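# Tie a tight knot in a rope with two arms

## Task

Make a knot in the rope and pull it snug so it is tight.

## Robot and tools

Robot: two arms, left_arm and right_arm, each with a parallel gripper and a wrist camera. Bases in the scene frame: left_arm at (+0.030, +0.287, +0.036) m, right_arm at (-0.045, -0.370, +0.026) m, both yawed slightly. A camera stand sits behind the arms.

Frames: the scene frame has its origin at table-top height, halfway between the nominal bases; +z is up, +x points out over the table, and left_arm is on the +y side (arm names do not match image sides). Reported hand positions, orientations and velocities use the scene frame. Motion offsets, however, use each arm's current Hand target axes: the gripper's +z runs along the fingers, and the fingers open and close along its y axis. end_effector_position is the point between the pads, about 1 cm short of the fingertips.

Row layout: one row covers both arms as 14 numbers, each in [-1, 1]: left dx, dy, dz, rx, ry, rz, opening, then the same seven for right. The first six per arm are an offset, not a pose: a shift from that arm's Hand target at the start of the action or move, along the Hand target's own axes. A value of 1.0 equals 0.6 m for dx/dy/dz or 180 degrees for the rotation; rx, ry, rz form a single rotation vector. Opening is absolute: +1 fully open (0.094 m), -1 closed. To leave an arm alone, give zeros for its six offset numbers and repeat its current opening (a 0 opening is a real command to half-close).

execute_actions(actions, cameras): actions is a list of actions; each action is a list of up to 15 rows, one per 1/30 s step; a shorter list keeps its final row until step 15. Every row in an action counts from the same starting Hand target, not from the prior row, but each new action starts again from the current Hand target, so repeating an offset keeps moving. An empty list returns images and the full state. cameras: list of names, ["all"], or [].

move(target, speed, blend, opening_speed, grip_force, blocking, cameras): target is one 14-number row or a list of up to 15 rows; every row is an offset from the Hand targets at the move's start. speed is path top speed in m/s, 0.002 to 2.9 (default 0.25), rotation capped at twice that in rad/s; one value or one per target. blend in metres rounds corners between list targets (0 stops at each). opening_speed: rate of the opening command per second on the -1..1 scale, at least 0.2; use it for gentle closing. grip_force: newtons per pad, 10 to 50, one value or one per arm; it persists, and lower values close slowly. blocking=false returns after about 0.5 s while the move continues. Whole move is capped at 10 s. Paths are straight and ignore obstacles and the other arm. The result adds a move: line with the ending (done, off_target, moving, held, fault) and limits (paced = pose clipped, held = steps withheld). done means at rest within 10 mm and 2 degrees.

wait(seconds): 0 to 3600, lets the scene run with no new command; a running move carries on. stop(): brakes a running move. zoom_image(camera, region): region [x0, y0, x1, y1] in pixels of that camera's newest image, at most 504 by 504. finished_scene(scene): ends the current scene, giving its number; call nothing else after it in that reply. Finish only when the knot holds with the robot not touching it.

Cameras: cam_head_left, cam_head_right, cam_high, cam_low, cam_left_wrist, cam_right_wrist, all 672x504. Calibration intrinsics and extrinsics are given; fixed cameras may be a few mm or degrees off, and wrist images can lag during motion.

Results: end_effector_position (m) and end_effector_quat_wxyz per arm; Hand target (last commanded pose after clipping, the base for the next offsets); Tool commands; grip_measured (opening on the -1..1 scale, reads up to about 2.5 mm wide when empty, narrower than a squeezed part); grip_effort_nm (gripper motor effort, negative closing; not a pad force); Joint positions (last number is opening in metres); joint torques (offsets and noise; joints 1-3 wrap at ±28 N m); Joint velocities, may read within noise. MOTOR HOT appears at 75 °C; at 90 °C a fault folds that arm and it stays idle; at 100 °C it collapses.

Behaviour: the gripper often stops short of the Hand target and sags or tilts, especially far out; check the pose after each move and send the remaining distance or rotation as a new offset. Commanded orientation is clipped each step to within 40 degrees of the measured one. Tiny moves may not happen or go sideways. Joint limits (rad): waist -2.618..3.054, shoulder 0..3.142, elbow 0..3.142 (straight at 2.901), wrist pitch and yaw ±1.571, wrist roll ±2.094. Near full extension the gripper can overshoot speed.

Gripping: pad force jumps to the force limit once squeezed about 0.06 below first-touch reading (more for a thin round rope). To release, command well above grip_measured.

Avoid: any part of the rope sinking more than a finger's width below the table top; anything leaving the table; collisions between the two arms, grippers or wrist cameras (the clearance check does not cover these); closing a gripper on the other arm's fingers; fast contact or targets far past contact (harder hits); paths passing near an arm's own base (elbow swings); wrist camera cables touching or being strained by objects; releasing the rope while it is moving; holding stretched or pushing poses that heat motors. An arm blocked by something keeps pushing until commanded back past its gripper. Loose objects may get brief random pushes.

Each tool is called as a command line: name --argument value for each argument, lists and objects as JSON in quotes; but a table of rows of numbers goes row by row, as --pt "numbers of a row", without its own name.

## Session

execute_actions --actions '[]'

Scene clock: 0.00 s.
left_arm: end_effector_position=(+0.4121, +0.2755, +0.1144) grip_measured=+1.000 grip_effort_nm=n/a end_effector_quat_wxyz=(+0.565, +0.001, +0.824, +0.046) | right_arm: end_effector_position=(+0.3476, -0.4014, +0.1115) grip_measured=+1.000 grip_effort_nm=n/a end_effector_quat_wxyz=(+0.542, +0.046, +0.838, -0.041)
Joint positions: left_arm=[-0.07 1.546 0.32 0.855 -0.176 0.014 0.094] | right_arm=[0.009 1.5 0.408 0.67 0.077 0.015 0.094]
Joint velocities: within noise
Joint torques (N m): no reading
Heat: left arm: 29 °C; right arm: 34 °C.
Hand target: left_arm +0.4158, +0.2751, +0.1224; +0.576, -0.001, +0.816, +0.045 | right_arm +0.3484, -0.4015, +0.1126; +0.543, +0.046, +0.838, -0.041
Tool commands: left_gripper/opening=+1.0 right_gripper/opening=+1.0

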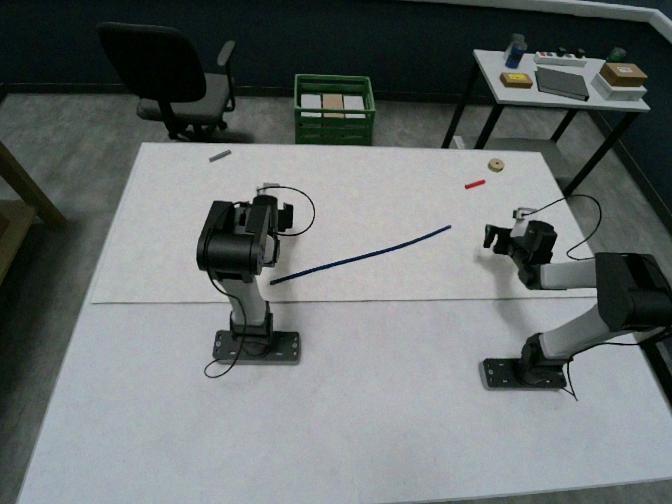

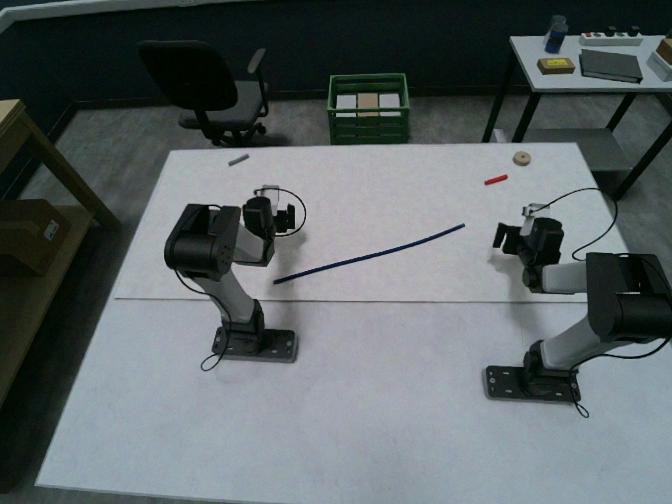

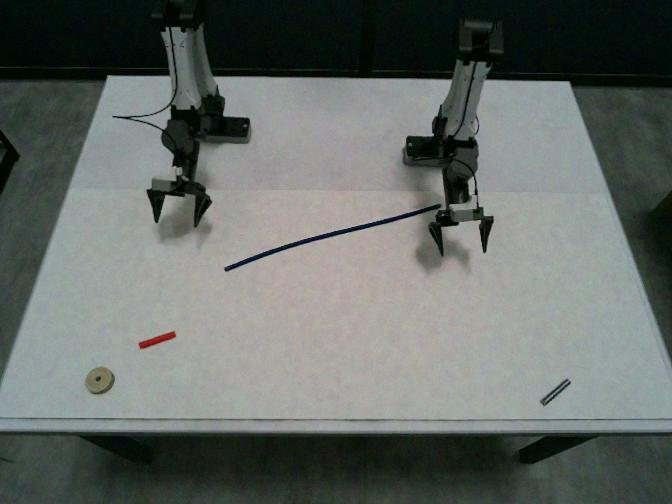

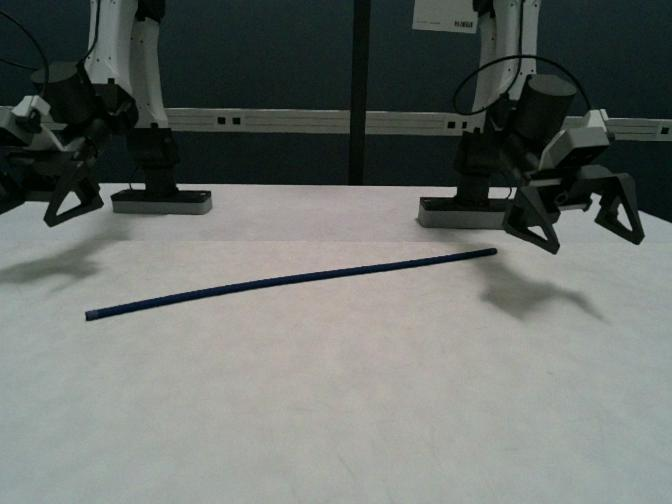

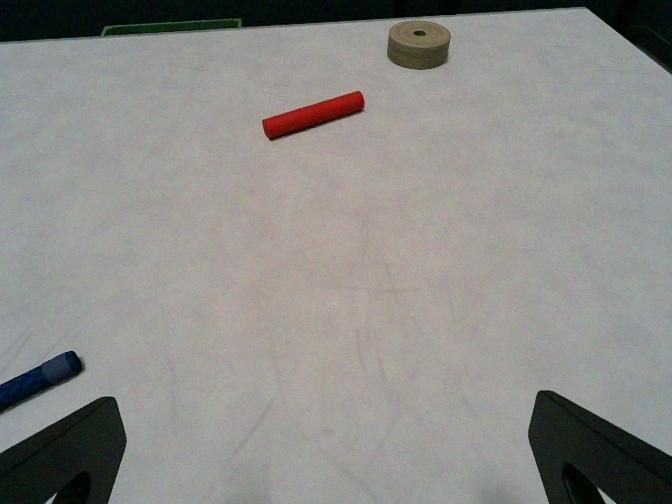

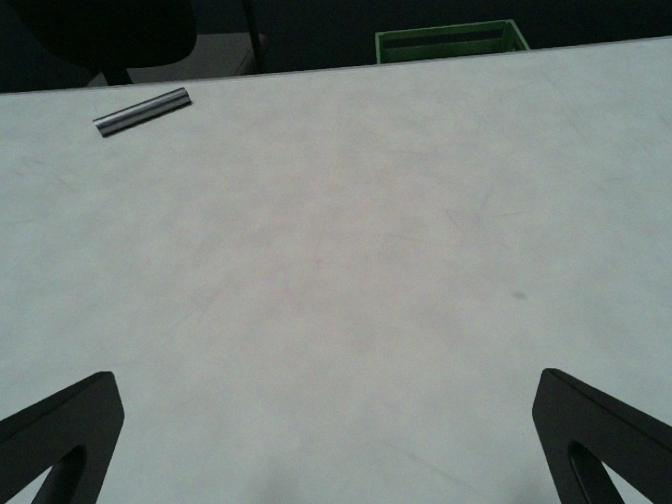

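zoom_image --camera "cam_left_wrist" --region '[0, 280, 224, 448]'

zoom_image --camera "cam_high" --region '[200, 180, 500, 300]'

zoom_image --camera "cam_low" --region '[60, 200, 540, 340]'

Scaled by 2.250 from the camera's image (finer frame: 960x720).

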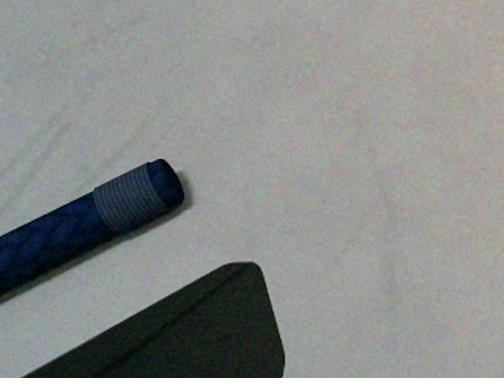

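Scaled by 1.680 from the camera's image (finer frame: 960x720).

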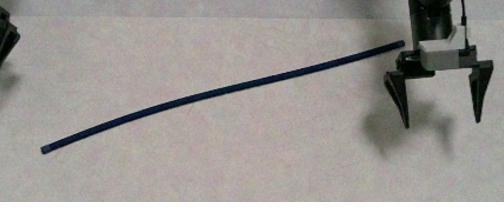

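Scaled by 1.050 from the camera's image (finer frame: 960x720).

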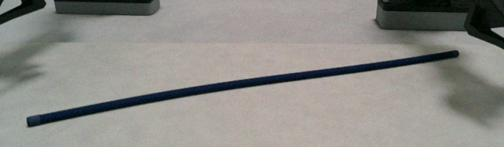

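move --target '[0.0318, -0.0223, -0.2837, 0.0306, 0.3908, 0.0007, 1, 0, 0, 0, 0, 0, 0, 1]' --speed 0.2 --cameras '["all"]'

Scene clock: 355.63 s.
left_arm: end_effector_position=(+0.2465, +0.2551, +0.1548) grip_measured=+1.000 grip_effort_nm=0.00 end_effector_quat_wxyz=(-0.002, +0.001, +1.000, +0.008) | right_arm: end_effector_position=(+0.3476, -0.4014, +0.1115) grip_measured=+1.000 grip_effort_nm=0.04 end_effector_quat_wxyz=(+0.542, +0.046, +0.838, -0.041)
Joint positions: left_arm=[-0.117 1.375 1.112 -1.314 -0.015 -0.154 0.094] | right_arm=[0.009 1.5 0.408 0.67 0.077 0.015 0.094]
Joint torques (N m): left_arm=[-1.02 -3.89 8.64 0.17 0.28 0.02] | right_arm=[0.08 -6.75 5.81 2.33 -0.1 -0.01]
Heat: left arm: 50 °C; right arm: 43 °C.
Hand target: left_arm +0.2501, +0.2501, +0.1602; +0.001, +0.001, +1.000, +0.000 | right_arm +0.3484, -0.4015, +0.1126; +0.543, +0.046, +0.838, -0.041
Off the commanded pose: left_arm 0.008 m, 1 deg | right_arm 0.001 m, 0 deg.
move: done
cam_left_wrist: T_world_to_cam=[[0.00225, -0.99981, -0.01949, 0.25796], [-0.89994, -0.01052, 0.43589, 0.19142], [-0.43601, 0.01656, -0.89979, 0.32863]] pos_world=[0.31498, 0.25448, 0.21729]

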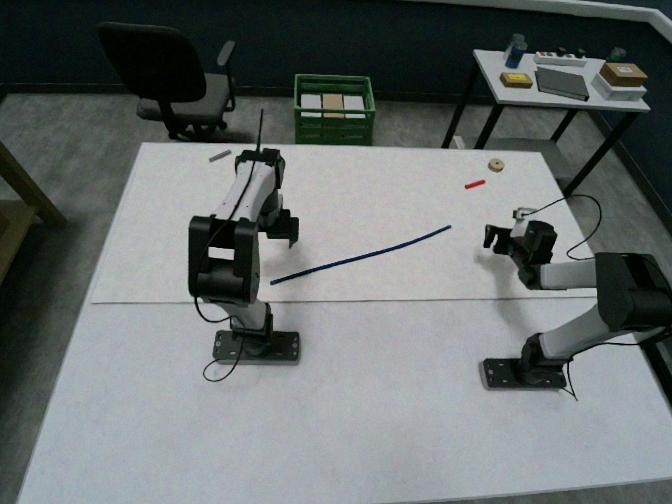

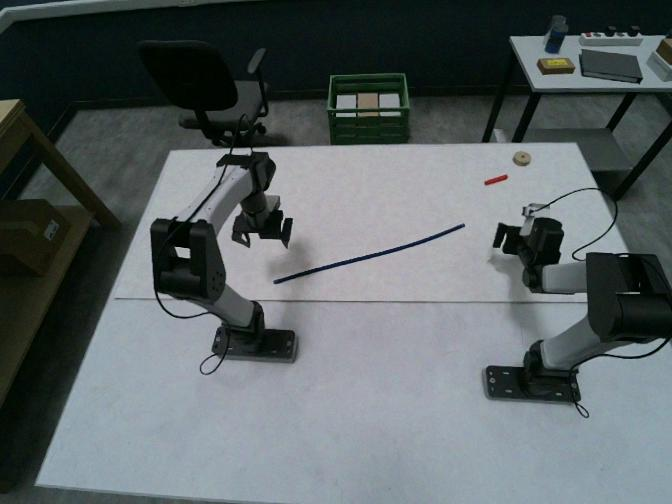

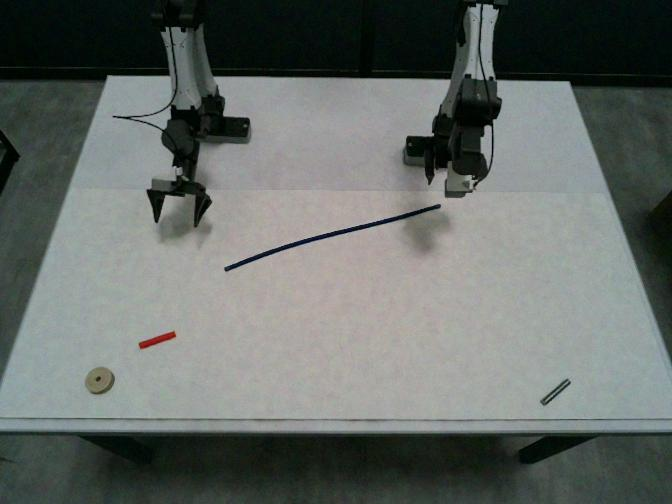

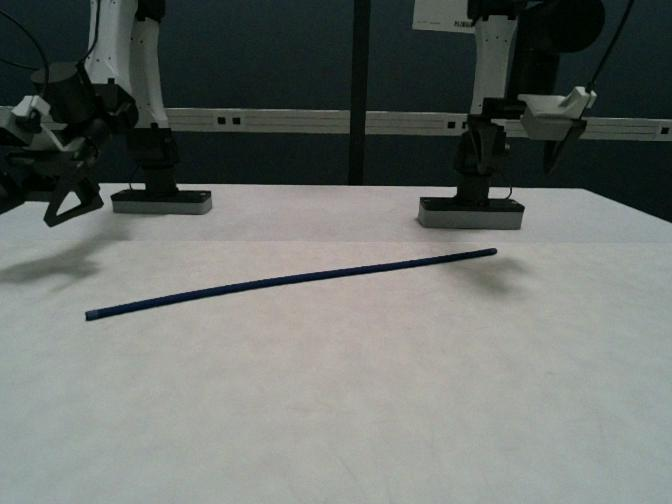

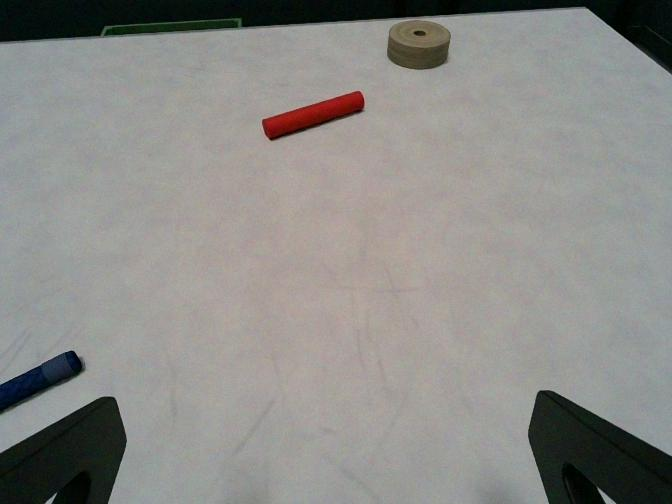

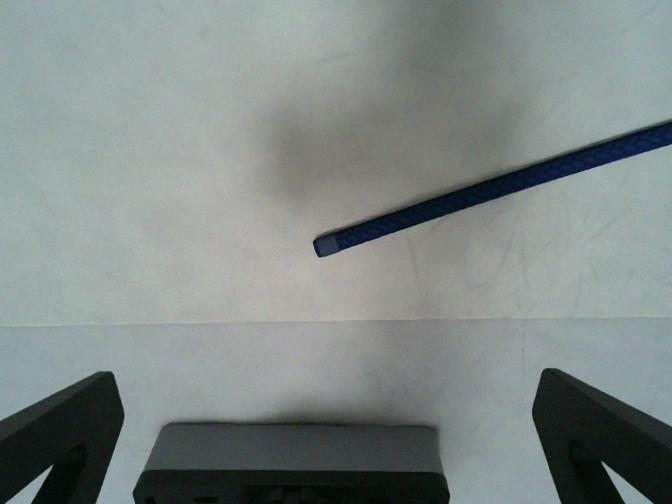

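move --target '[0, 0, 0, 0, 0, 0, 1, -0.0466, 0.2734, 0.0614, 0.1770, 0.3374, 0.2834, 1]' --speed 0.2 --cameras '["all"]'

Scene clock: 419.23 s.
left_arm: end_effector_position=(+0.2465, +0.2551, +0.1548) grip_measured=+1.000 grip_effort_nm=0.00 end_effector_quat_wxyz=(-0.002, +0.001, +1.000, +0.008) | right_arm: end_effector_position=(+0.4143, -0.2445, +0.1277) grip_measured=+1.000 grip_effort_nm=0.04 end_effector_quat_wxyz=(+0.018, +0.526, +0.850, +0.014)
Joint positions: left_arm=[-0.117 1.375 1.112 -1.314 -0.015 -0.154 0.094] | right_arm=[0.325 2.436 2.457 -1.546 0.008 1.377 0.094]
Joint torques (N m): left_arm=[-0.99 -3.86 8.69 0.18 0.3 0.03] | right_arm=[-0.08 -13.64 7.41 0.23 -0.15 0.11]
Heat: left arm: 38 °C; right arm: 42 °C.
Hand target: left_arm +0.2501, +0.2502, +0.1602; +0.001, +0.001, +1.000, +0.000 | right_arm +0.4130, -0.2440, +0.1200; -0.001, +0.530, +0.848, +0.000
Off the commanded pose: left_arm 0.008 m, 1 deg | right_arm 0.008 m, 3 deg.
joint sent to its limit (right arm) — joint 4 (wrist pitch), lower limit. The joint targets still meet the commanded pose.
move: off_target (right_arm)
cam_left_wrist: T_world_to_cam=[[0.0022, -0.99981, -0.01958, 0.25799], [-0.8998, -0.01052, 0.43617, 0.19136], [-0.43629, 0.01666, -0.89965, 0.32858]] pos_world=[0.31498, 0.25448, 0.21719]
cam_right_wrist: T_world_to_cam=[[-0.88878, -0.45742, -0.02903, 0.25666], [-0.43206, 0.81499, 0.38616, 0.36962], [-0.15298, 0.35575, -0.92197, 0.35822]] pos_world=[0.44261, -0.31127, 0.19499]

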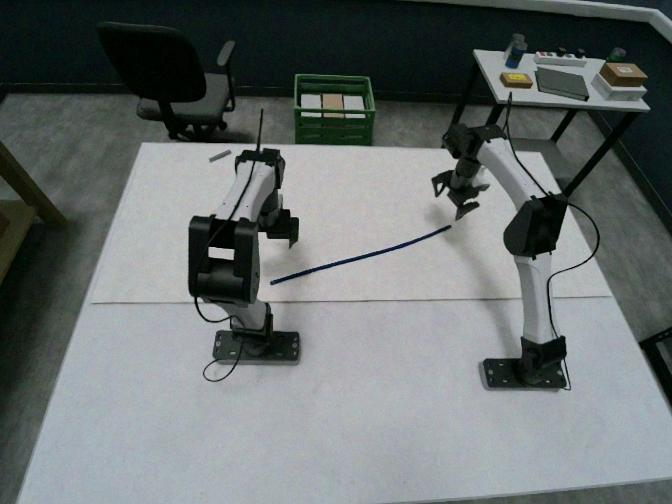

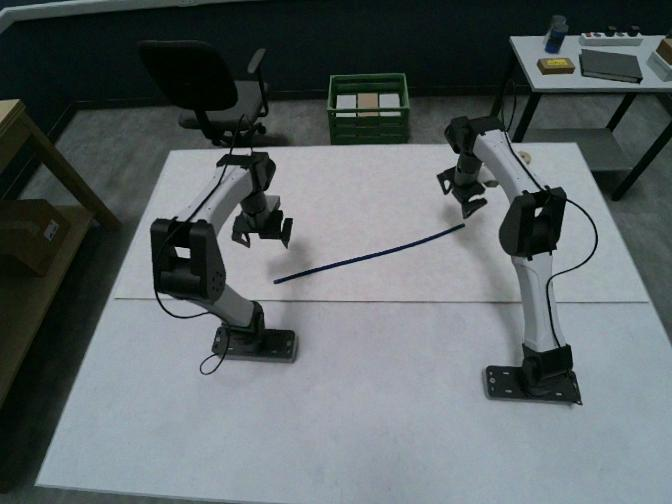

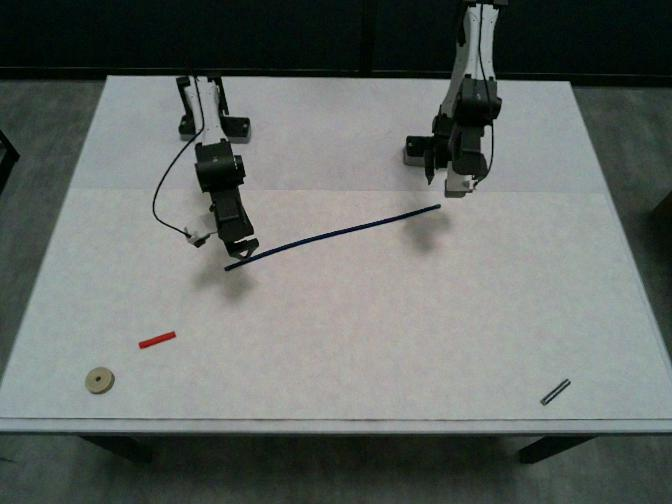

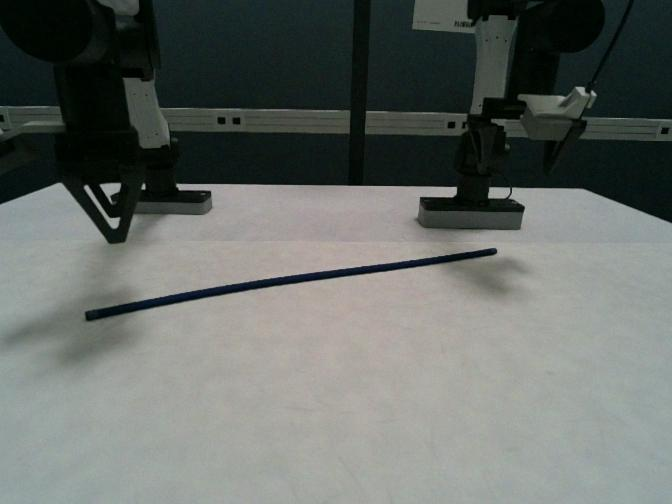

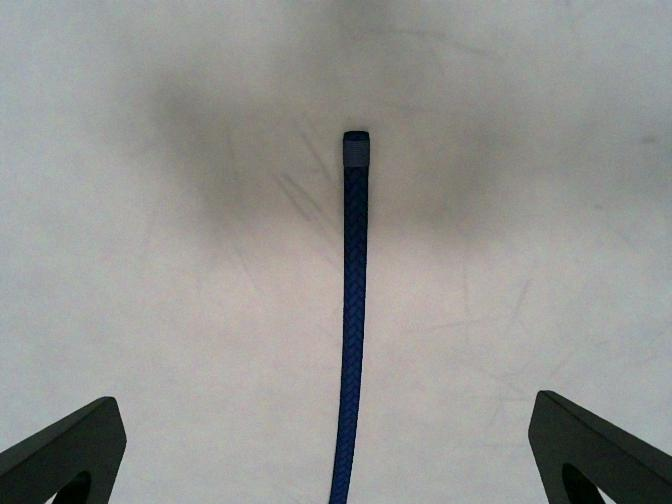

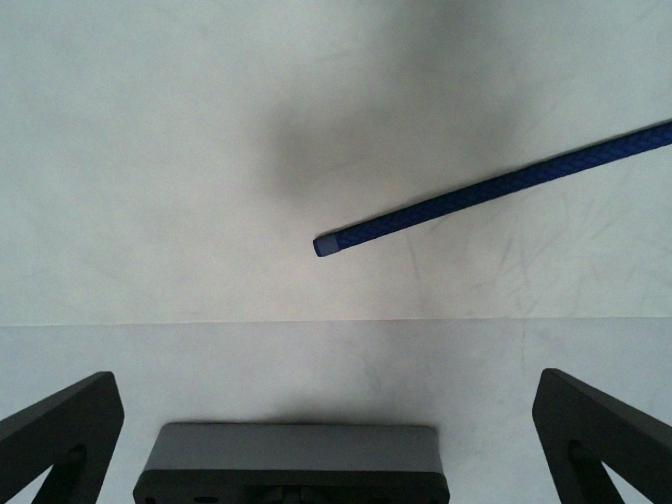

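move --target '[0, 0, 0, 0, 0, 0, 1, -0.0016, -0.0134, 0.1000, 0, 0, 0, 1]' --speed 0.12 --cameras '["cam_left_wrist", "cam_low"]'

Scene clock: 487.23 s.
left_arm: end_effector_position=(+0.2465, +0.2551, +0.1548) grip_measured=+1.000 grip_effort_nm=0.01 end_effector_quat_wxyz=(-0.002, +0.001, +1.000, +0.008) | right_arm: end_effector_position=(+0.4016, -0.2480, +0.0484) grip_measured=+1.000 grip_effort_nm=0.04 end_effector_quat_wxyz=(-0.011, +0.525, +0.851, -0.018)
Joint positions: left_arm=[-0.117 1.375 1.112 -1.314 -0.015 -0.154 0.094] | right_arm=[0.325 2.436 2.14 -1.315 0.008 1.377 0.094]
Joint torques (N m): left_arm=[-1.01 -3.9 8.64 0.17 0.28 0.03] | right_arm=[-0.51 -19.85 4.57 0.45 -0.16 0.04]
Heat: left arm: 36 °C; right arm: 48 °C.
Hand target: left_arm +0.2501, +0.2502, +0.1602; +0.001, +0.001, +1.000, +0.000 | right_arm +0.4063, -0.2483, +0.0601; +0.000, +0.530, +0.848, +0.000
Off the commanded pose: left_arm 0.008 m, 1 deg | right_arm 0.013 m, 2 deg.
move: off_target (right_arm)
cam_left_wrist: T_world_to_cam=[[0.0022, -0.99981, -0.01958, 0.25799], [-0.8998, -0.01052, 0.43617, 0.19136], [-0.43629, 0.01666, -0.89965, 0.32858]] pos_world=[0.31498, 0.25448, 0.21719]
Images, in order (width x height): cam_low 672x504, cam_left_wrist 672x504.

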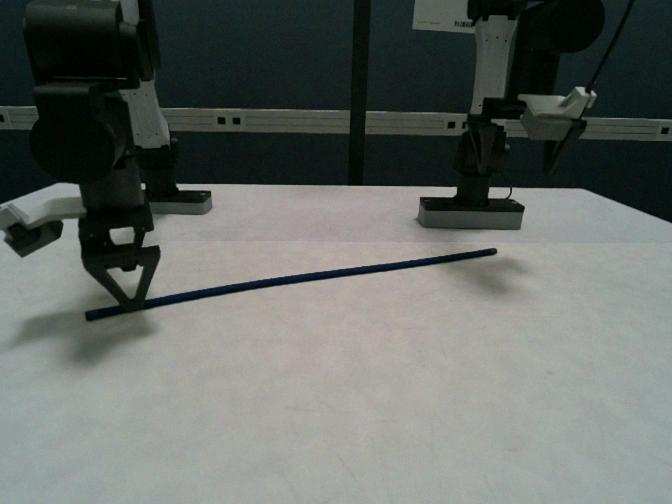

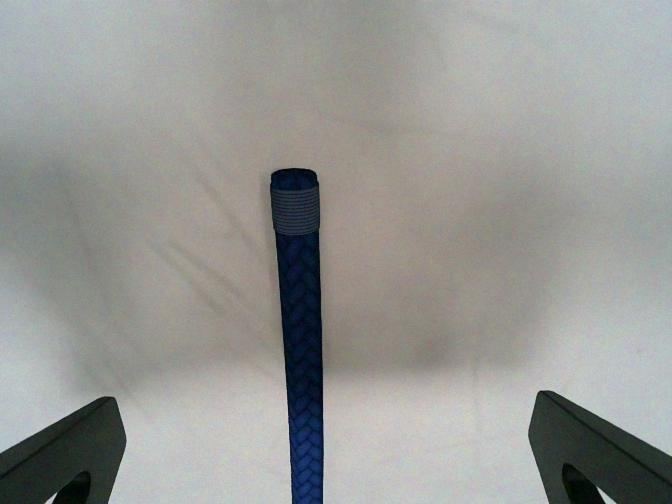

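move --target '[0, 0, 0, 0, 0, 0, 1, 0, 0.0117, 0.045, 0, 0, 0, 1]' --speed 0.06 --cameras '["cam_left_wrist", "cam_low"]'

Scene clock: 504.10 s.
left_arm: end_effector_position=(+0.2465, +0.2551, +0.1548) grip_measured=+1.000 grip_effort_nm=0.00 end_effector_quat_wxyz=(-0.002, +0.001, +1.000, +0.008) | right_arm: end_effector_position=(+0.4124, -0.2450, +0.0420) grip_measured=+1.000 grip_effort_nm=0.04 end_effector_quat_wxyz=(+0.005, +0.526, +0.851, -0.001)
Joint positions: left_arm=[-0.117 1.375 1.112 -1.314 -0.015 -0.154 0.094] | right_arm=[0.325 2.436 2.115 -1.244 0.008 1.377 0.094]
Joint torques (N m): left_arm=[-1.01 -3.84 8.57 0.16 0.27 0.02] | right_arm=[-0.29 -15.45 4.66 0.56 -0.16 0.08]
Heat: left arm: 36 °C; right arm: 57 °C.
Hand target: left_arm +0.2501, +0.2502, +0.1602; +0.001, +0.001, +1.000, +0.000 | right_arm +0.4125, -0.2452, +0.0331; +0.000, +0.530, +0.848, +0.000
Off the commanded pose: left_arm 0.008 m, 1 deg | right_arm 0.009 m, 1 deg.
move: done
cam_left_wrist: T_world_to_cam=[[0.0022, -0.99981, -0.01958, 0.25799], [-0.8998, -0.01052, 0.43617, 0.19136], [-0.43629, 0.01666, -0.89965, 0.32858]] pos_world=[0.31498, 0.25448, 0.21719]
Images, in order (width x height): cam_low 672x504, cam_left_wrist 672x504.

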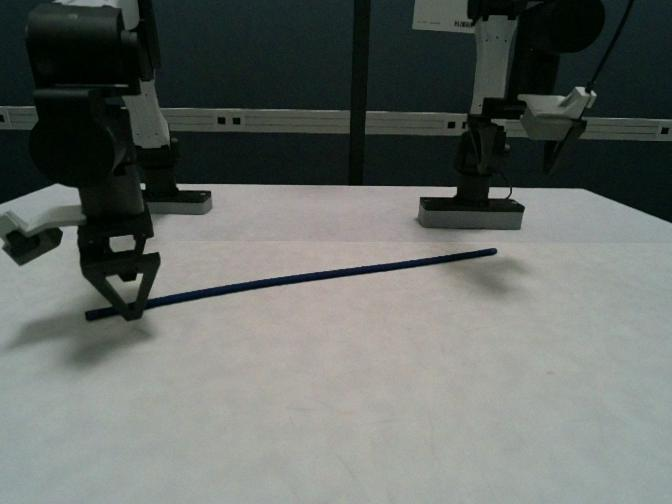

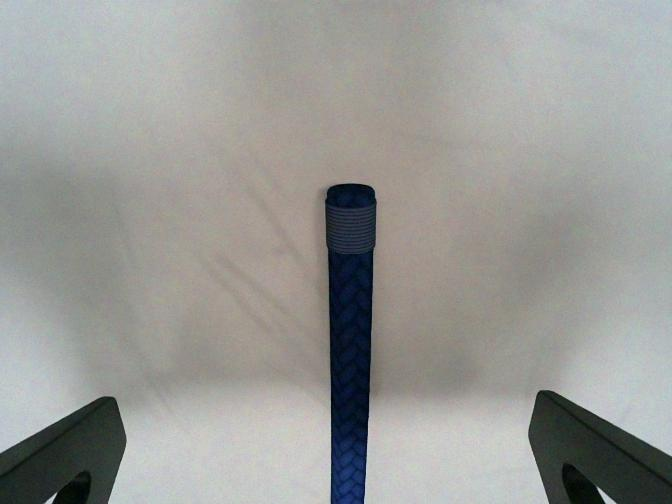

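move --target '[0, 0, 0, 0, 0, 0, 1, 0, 0, 0.0333, 0, 0, 0, 1]' --speed 0.05 --cameras '["cam_left_wrist", "cam_low"]'

Scene clock: 515.03 s.
left_arm: end_effector_position=(+0.2465, +0.2551, +0.1548) grip_measured=+1.000 grip_effort_nm=0.01 end_effector_quat_wxyz=(-0.002, +0.001, +1.000, +0.008) | right_arm: end_effector_position=(+0.4140, -0.2444, +0.0280) grip_measured=+1.000 grip_effort_nm=0.04 end_effector_quat_wxyz=(+0.009, +0.526, +0.851, +0.004)
Joint positions: left_arm=[-0.117 1.375 1.112 -1.314 -0.015 -0.154 0.094] | right_arm=[0.325 2.436 2.059 -1.175 0.008 1.377 0.094]
Joint torques (N m): left_arm=[-0.95 -3.86 8.61 0.17 0.26 0.04] | right_arm=[-0.24 -14.17 4.64 0.6 -0.16 0.08]
Heat: left arm: 36 °C; right arm: 56 °C.
Hand target: left_arm +0.2501, +0.2502, +0.1602; +0.001, +0.001, +1.000, +0.000 | right_arm +0.4125, -0.2451, +0.0131; -0.001, +0.530, +0.848, +0.000
Off the commanded pose: left_arm 0.008 m, 1 deg | right_arm 0.015 m, 1 deg.
move: off_target (right_arm)
cam_left_wrist: T_world_to_cam=[[0.0022, -0.99981, -0.01958, 0.25799], [-0.8998, -0.01052, 0.43617, 0.19136], [-0.43629, 0.01666, -0.89965, 0.32858]] pos_world=[0.31498, 0.25448, 0.21719]
Images, in order (width x height): cam_low 672x504, cam_left_wrist 672x504.

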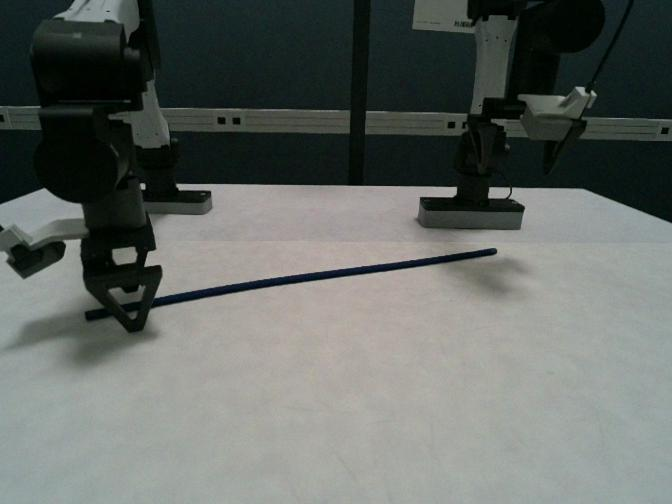

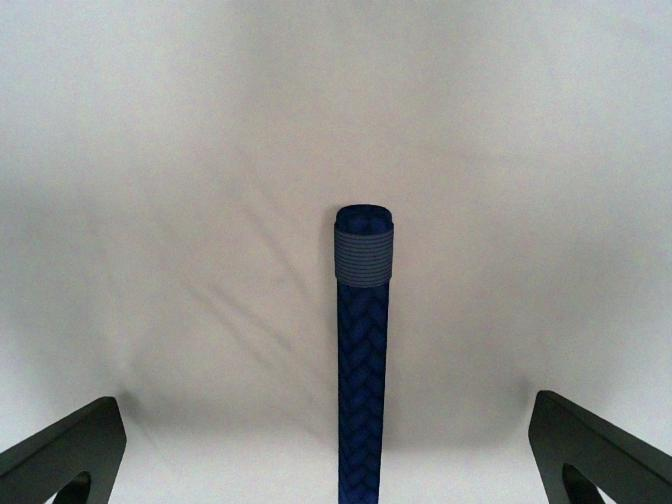

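move --target '[0, 0, 0, 0, 0, 0, 1, 0, 0, 0.02, 0, 0, 0, 1]' --speed 0.04 --cameras '["cam_left_wrist", "cam_low"]'

Scene clock: 523.43 s.
left_arm: end_effector_position=(+0.2465, +0.2551, +0.1548) grip_measured=+1.000 grip_effort_nm=0.00 end_effector_quat_wxyz=(-0.002, +0.001, +1.000, +0.008) | right_arm: end_effector_position=(+0.4134, -0.2446, +0.0213) grip_measured=+1.000 grip_effort_nm=0.03 end_effector_quat_wxyz=(+0.010, +0.526, +0.851, +0.005)
Joint positions: left_arm=[-0.117 1.375 1.112 -1.314 -0.015 -0.154 0.094] | right_arm=[0.325 2.436 2.032 -1.147 0.008 1.377 0.094]
Joint torques (N m): left_arm=[-1.05 -3.88 8.58 0.17 0.28 0.03] | right_arm=[-0.25 -13.19 4.33 0.73 -0.15 0.08]
Heat: left arm: 36 °C; right arm: 55 °C.
Hand target: left_arm +0.2501, +0.2502, +0.1602; +0.001, +0.001, +1.000, +0.000 | right_arm +0.4125, -0.2452, +0.0011; -0.001, +0.530, +0.848, +0.000
Off the commanded pose: left_arm 0.008 m, 1 deg | right_arm 0.020 m, 1 deg.
move: off_target (right_arm)
cam_left_wrist: T_world_to_cam=[[0.0022, -0.99981, -0.01958, 0.25799], [-0.8998, -0.01052, 0.43617, 0.19136], [-0.43629, 0.01666, -0.89965, 0.32858]] pos_world=[0.31498, 0.25448, 0.21719]
Images, in order (width x height): cam_low 672x504, cam_left_wrist 672x504.

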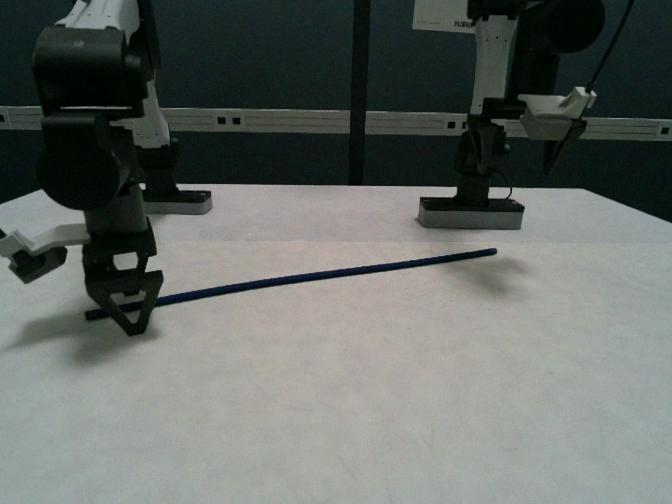

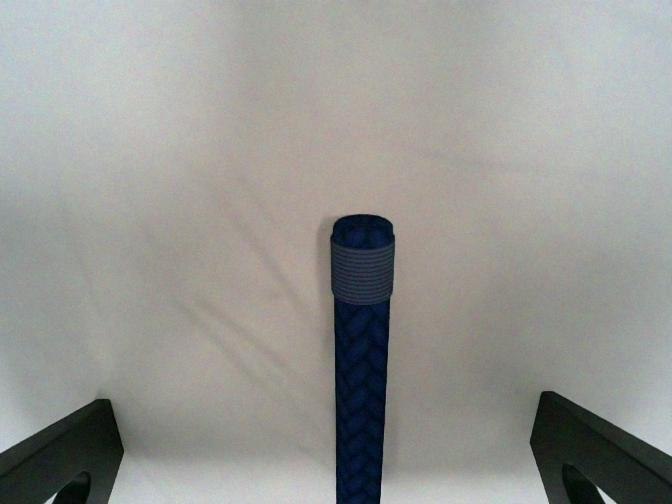

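move --target '[0, 0, 0, 0, 0, 0, 1, 0, 0, 0.0133, 0, 0, 0, 1]' --speed 0.04 --cameras '["cam_left_wrist"]'

Scene clock: 531.33 s.
left_arm: end_effector_position=(+0.2465, +0.2551, +0.1548) grip_measured=+1.000 grip_effort_nm=0.00 end_effector_quat_wxyz=(-0.002, +0.001, +1.000, +0.008) | right_arm: end_effector_position=(+0.4136, -0.2446, +0.0182) grip_measured=+1.000 grip_effort_nm=0.04 end_effector_quat_wxyz=(+0.011, +0.526, +0.851, +0.006)
Joint positions: left_arm=[-0.117 1.375 1.112 -1.314 -0.015 -0.154 0.094] | right_arm=[0.325 2.436 2.02 -1.131 0.008 1.377 0.094]
Joint torques (N m): left_arm=[-0.99 -3.78 8.64 0.16 0.28 0.04] | right_arm=[-0.25 -12.52 3.89 0.86 -0.16 0.08]
Heat: left arm: 37 °C; right arm: 54 °C.
Hand target: left_arm +0.2501, +0.2502, +0.1602; +0.001, +0.001, +1.000, +0.000 | right_arm +0.4125, -0.2451, -0.0069; -0.001, +0.530, +0.848, +0.000
Off the commanded pose: left_arm 0.008 m, 1 deg | right_arm 0.025 m, 2 deg.
move: off_target (right_arm)
cam_left_wrist: T_world_to_cam=[[0.0022, -0.99981, -0.01958, 0.25799], [-0.8998, -0.01052, 0.43617, 0.19136], [-0.43629, 0.01666, -0.89965, 0.32858]] pos_world=[0.31498, 0.25448, 0.21719]

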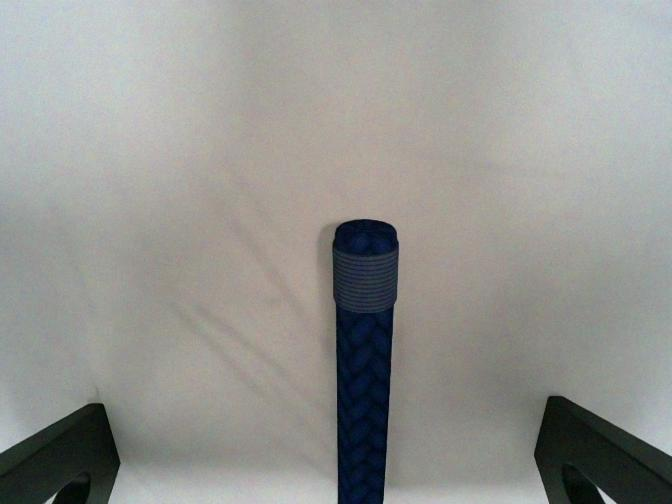

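move --target '[0, 0, 0, 0, 0, 0, 1, 0, 0, -0.0133, 0, 0, 0, -0.9]' --speed 0.04 --grip_force '[50, 25]' --cameras '["cam_left_wrist", "cam_low"]'

Scene clock: 549.60 s.
left_arm: end_effector_position=(+0.2465, +0.2551, +0.1548) grip_measured=+1.000 grip_effort_nm=0.00 end_effector_quat_wxyz=(-0.002, +0.001, +1.000, +0.008) | right_arm: end_effector_position=(+0.4136, -0.2446, +0.0181) grip_measured=-0.409 grip_effort_nm=-0.13 end_effector_quat_wxyz=(+0.011, +0.526, +0.851, +0.006)
Joint positions: left_arm=[-0.117 1.375 1.112 -1.314 -0.015 -0.154 0.094] | right_arm=[0.325 2.436 2.02 -1.131 0.008 1.377 0.028]
Joint velocities: left_arm=[within noise] | right_arm=[0.002 -0.027 0.012 -0.022 0.007 -0.007 -0.013]
Joint torques (N m): left_arm=[-0.94 -3.85 8.61 0.17 0.27 0.04] | right_arm=[-0.27 -13.15 5.49 0.58 -0.16 0.08]
Heat: left arm: 37 °C; right arm: 52 °C.
Hand target: left_arm +0.2501, +0.2502, +0.1602; +0.001, +0.001, +1.000, +0.000 | right_arm +0.4124, -0.2452, +0.0010; -0.001, +0.530, +0.848, +0.000
Off the commanded pose: left_arm 0.008 m, 1 deg | right_arm 0.017 m, 2 deg.
grip_force (N): 50, 25
move: moving (right_arm; no rest 5 s after the path's end)
cam_left_wrist: T_world_to_cam=[[0.0022, -0.99981, -0.01958, 0.25799], [-0.8998, -0.01052, 0.43617, 0.19136], [-0.43629, 0.01666, -0.89965, 0.32858]] pos_world=[0.31498, 0.25448, 0.21719]
Images, in order (width x height): cam_low 672x504, cam_left_wrist 672x504.

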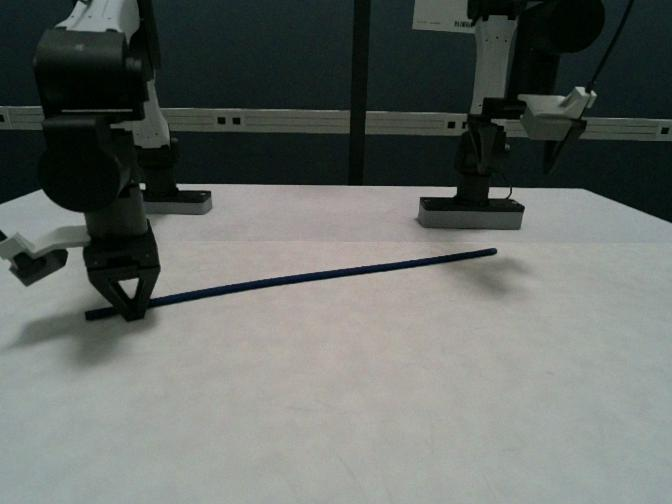

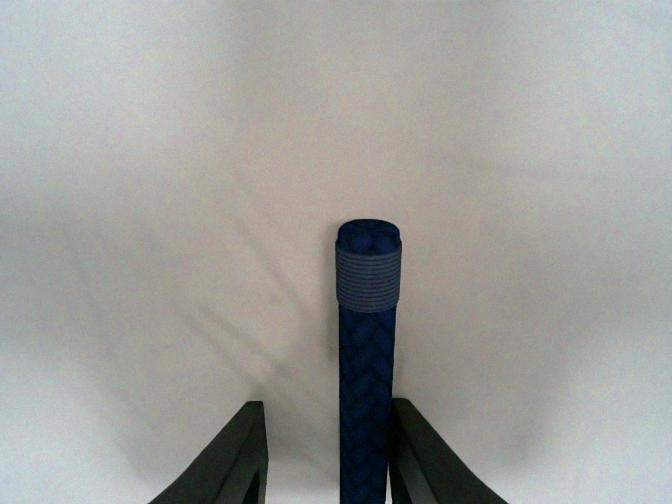

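wait --seconds 3 --cameras '["cam_left_wrist"]'

Scene clock: 555.63 s.
left_arm: end_effector_position=(+0.2465, +0.2551, +0.1548) grip_measured=+1.000 grip_effort_nm=0.00 end_effector_quat_wxyz=(-0.002, +0.001, +1.000, +0.008) | right_arm: end_effector_position=(+0.4136, -0.2446, +0.0181) grip_measured=-0.787 grip_effort_nm=-0.53 end_effector_quat_wxyz=(+0.011, +0.526, +0.851, +0.006)
Joint positions: left_arm=[-0.117 1.375 1.112 -1.314 -0.015 -0.154 0.094] | right_arm=[0.325 2.436 2.02 -1.131 0.008 1.377 0.01]
Joint torques (N m): left_arm=[-0.94 -3.73 8.66 0.16 0.28 0.03] | right_arm=[-0.24 -13.11 5.49 0.57 -0.16 0.08]
Heat: left arm: 37 °C; right arm: 52 °C.
Hand target: left_arm +0.2501, +0.2502, +0.1602; +0.001, +0.001, +1.000, +0.000 | right_arm +0.4124, -0.2452, +0.0010; -0.001, +0.530, +0.848, +0.000
Tool commands: left_gripper/opening=+1.0 right_gripper/opening=-0.9
Off the commanded pose: left_arm 0.008 m, 1 deg | right_arm 0.017 m, 2 deg.
grip_force (N): 50, 25
wait: 3.00 s; at rest from the start
cam_left_wrist: T_world_to_cam=[[0.0022, -0.99981, -0.01958, 0.25799], [-0.8998, -0.01052, 0.43617, 0.19136], [-0.43629, 0.01666, -0.89965, 0.32858]] pos_world=[0.31498, 0.25448, 0.21719]

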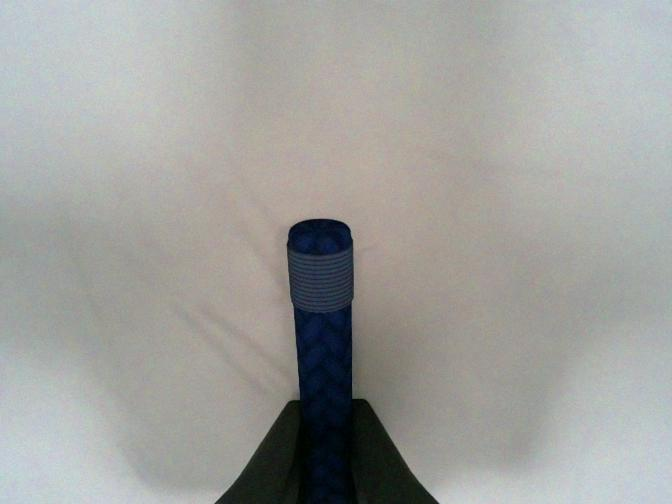

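move --target '[0, 0, 0, 0, 0, 0, 1, -0.0907, -0.3267, -0.0483, 0, 0, 0.144, -0.9]' --speed 0.1 --cameras '["all"]'

Scene clock: 619.10 s.
left_arm: end_effector_position=(+0.2465, +0.2551, +0.1548) grip_measured=+1.000 grip_effort_nm=0.00 end_effector_quat_wxyz=(-0.002, +0.001, +1.000, +0.008) | right_arm: end_effector_position=(+0.2574, -0.3768, +0.0264) grip_measured=-0.788 grip_effort_nm=-0.53 end_effector_quat_wxyz=(-0.013, +0.701, +0.713, -0.009)
Joint positions: left_arm=[-0.117 1.375 1.112 -1.314 -0.015 -0.154 0.094] | right_arm=[0.03 1.831 1.094 -0.865 -0.005 1.53 0.01]
Joint torques (N m): left_arm=[-1.01 -3.79 8.65 0.17 0.28 0.02] | right_arm=[-0.58 -12.14 4.04 0.48 -0.03 0.1]
Heat: left arm: 37 °C; right arm: 52 °C.
Hand target: left_arm +0.2501, +0.2502, +0.1602; +0.001, +0.001, +1.000, +0.000 | right_arm +0.2602, -0.3800, +0.0300; -0.001, +0.707, +0.707, +0.000
Off the commanded pose: left_arm 0.008 m, 1 deg | right_arm 0.006 m, 2 deg.
grip_force (N): 50, 25
move: done
cam_left_wrist: T_world_to_cam=[[0.0022, -0.99981, -0.01958, 0.25799], [-0.8998, -0.01052, 0.43617, 0.19136], [-0.43629, 0.01666, -0.89965, 0.32858]] pos_world=[0.31498, 0.25448, 0.21719]
cam_right_wrist: T_world_to_cam=[[-0.99866, -0.028, 0.04345, 0.24179], [-0.00784, 0.91286, 0.40819, 0.37586], [-0.05109, 0.40731, -0.91186, 0.28081]] pos_world=[0.25876, -0.45071, 0.09213]

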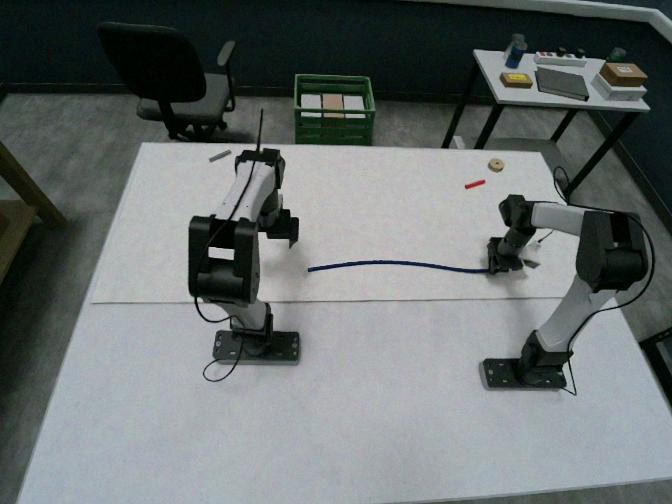

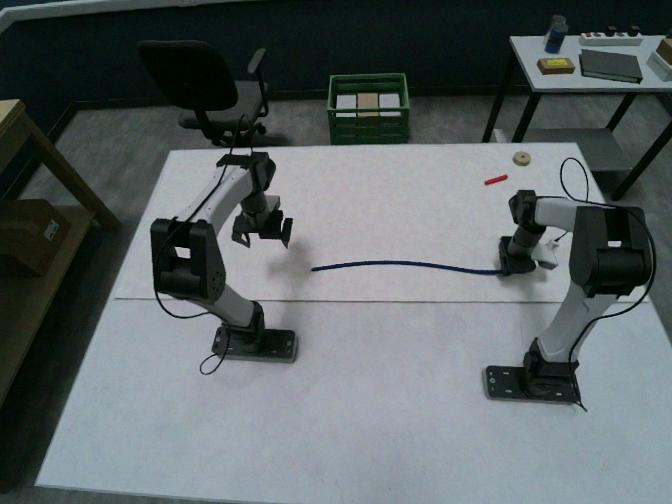

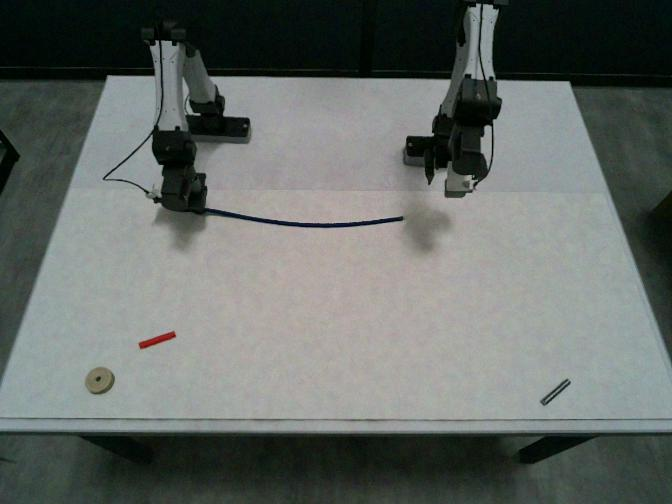

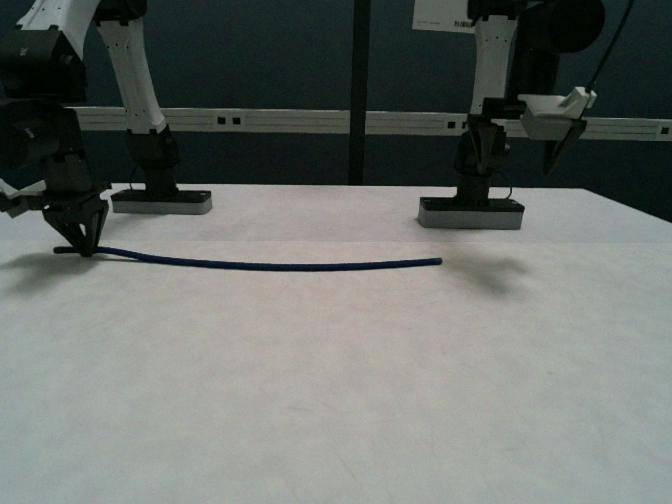

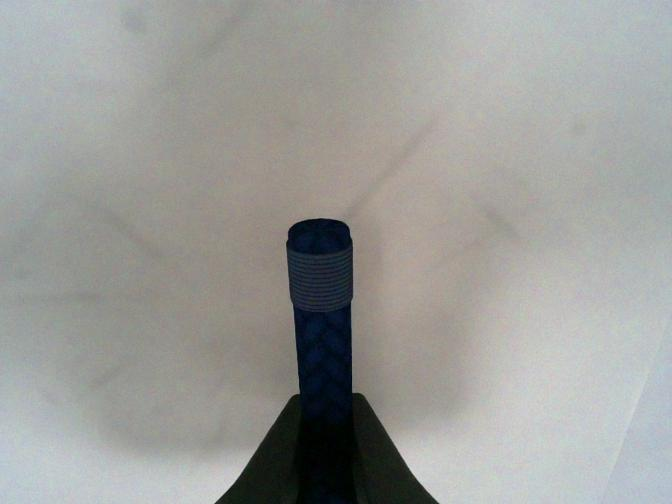

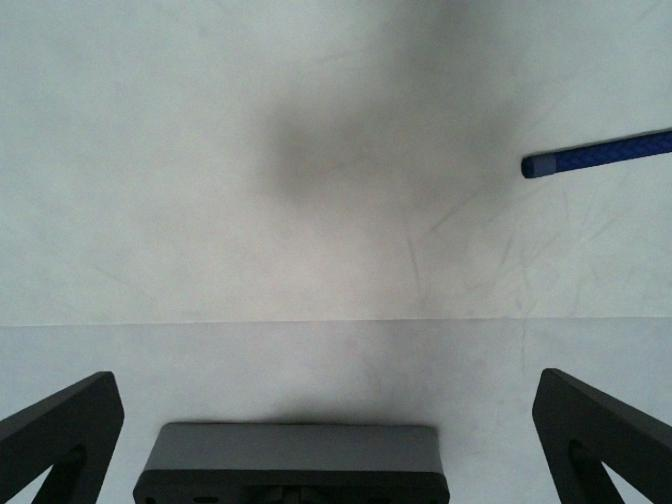

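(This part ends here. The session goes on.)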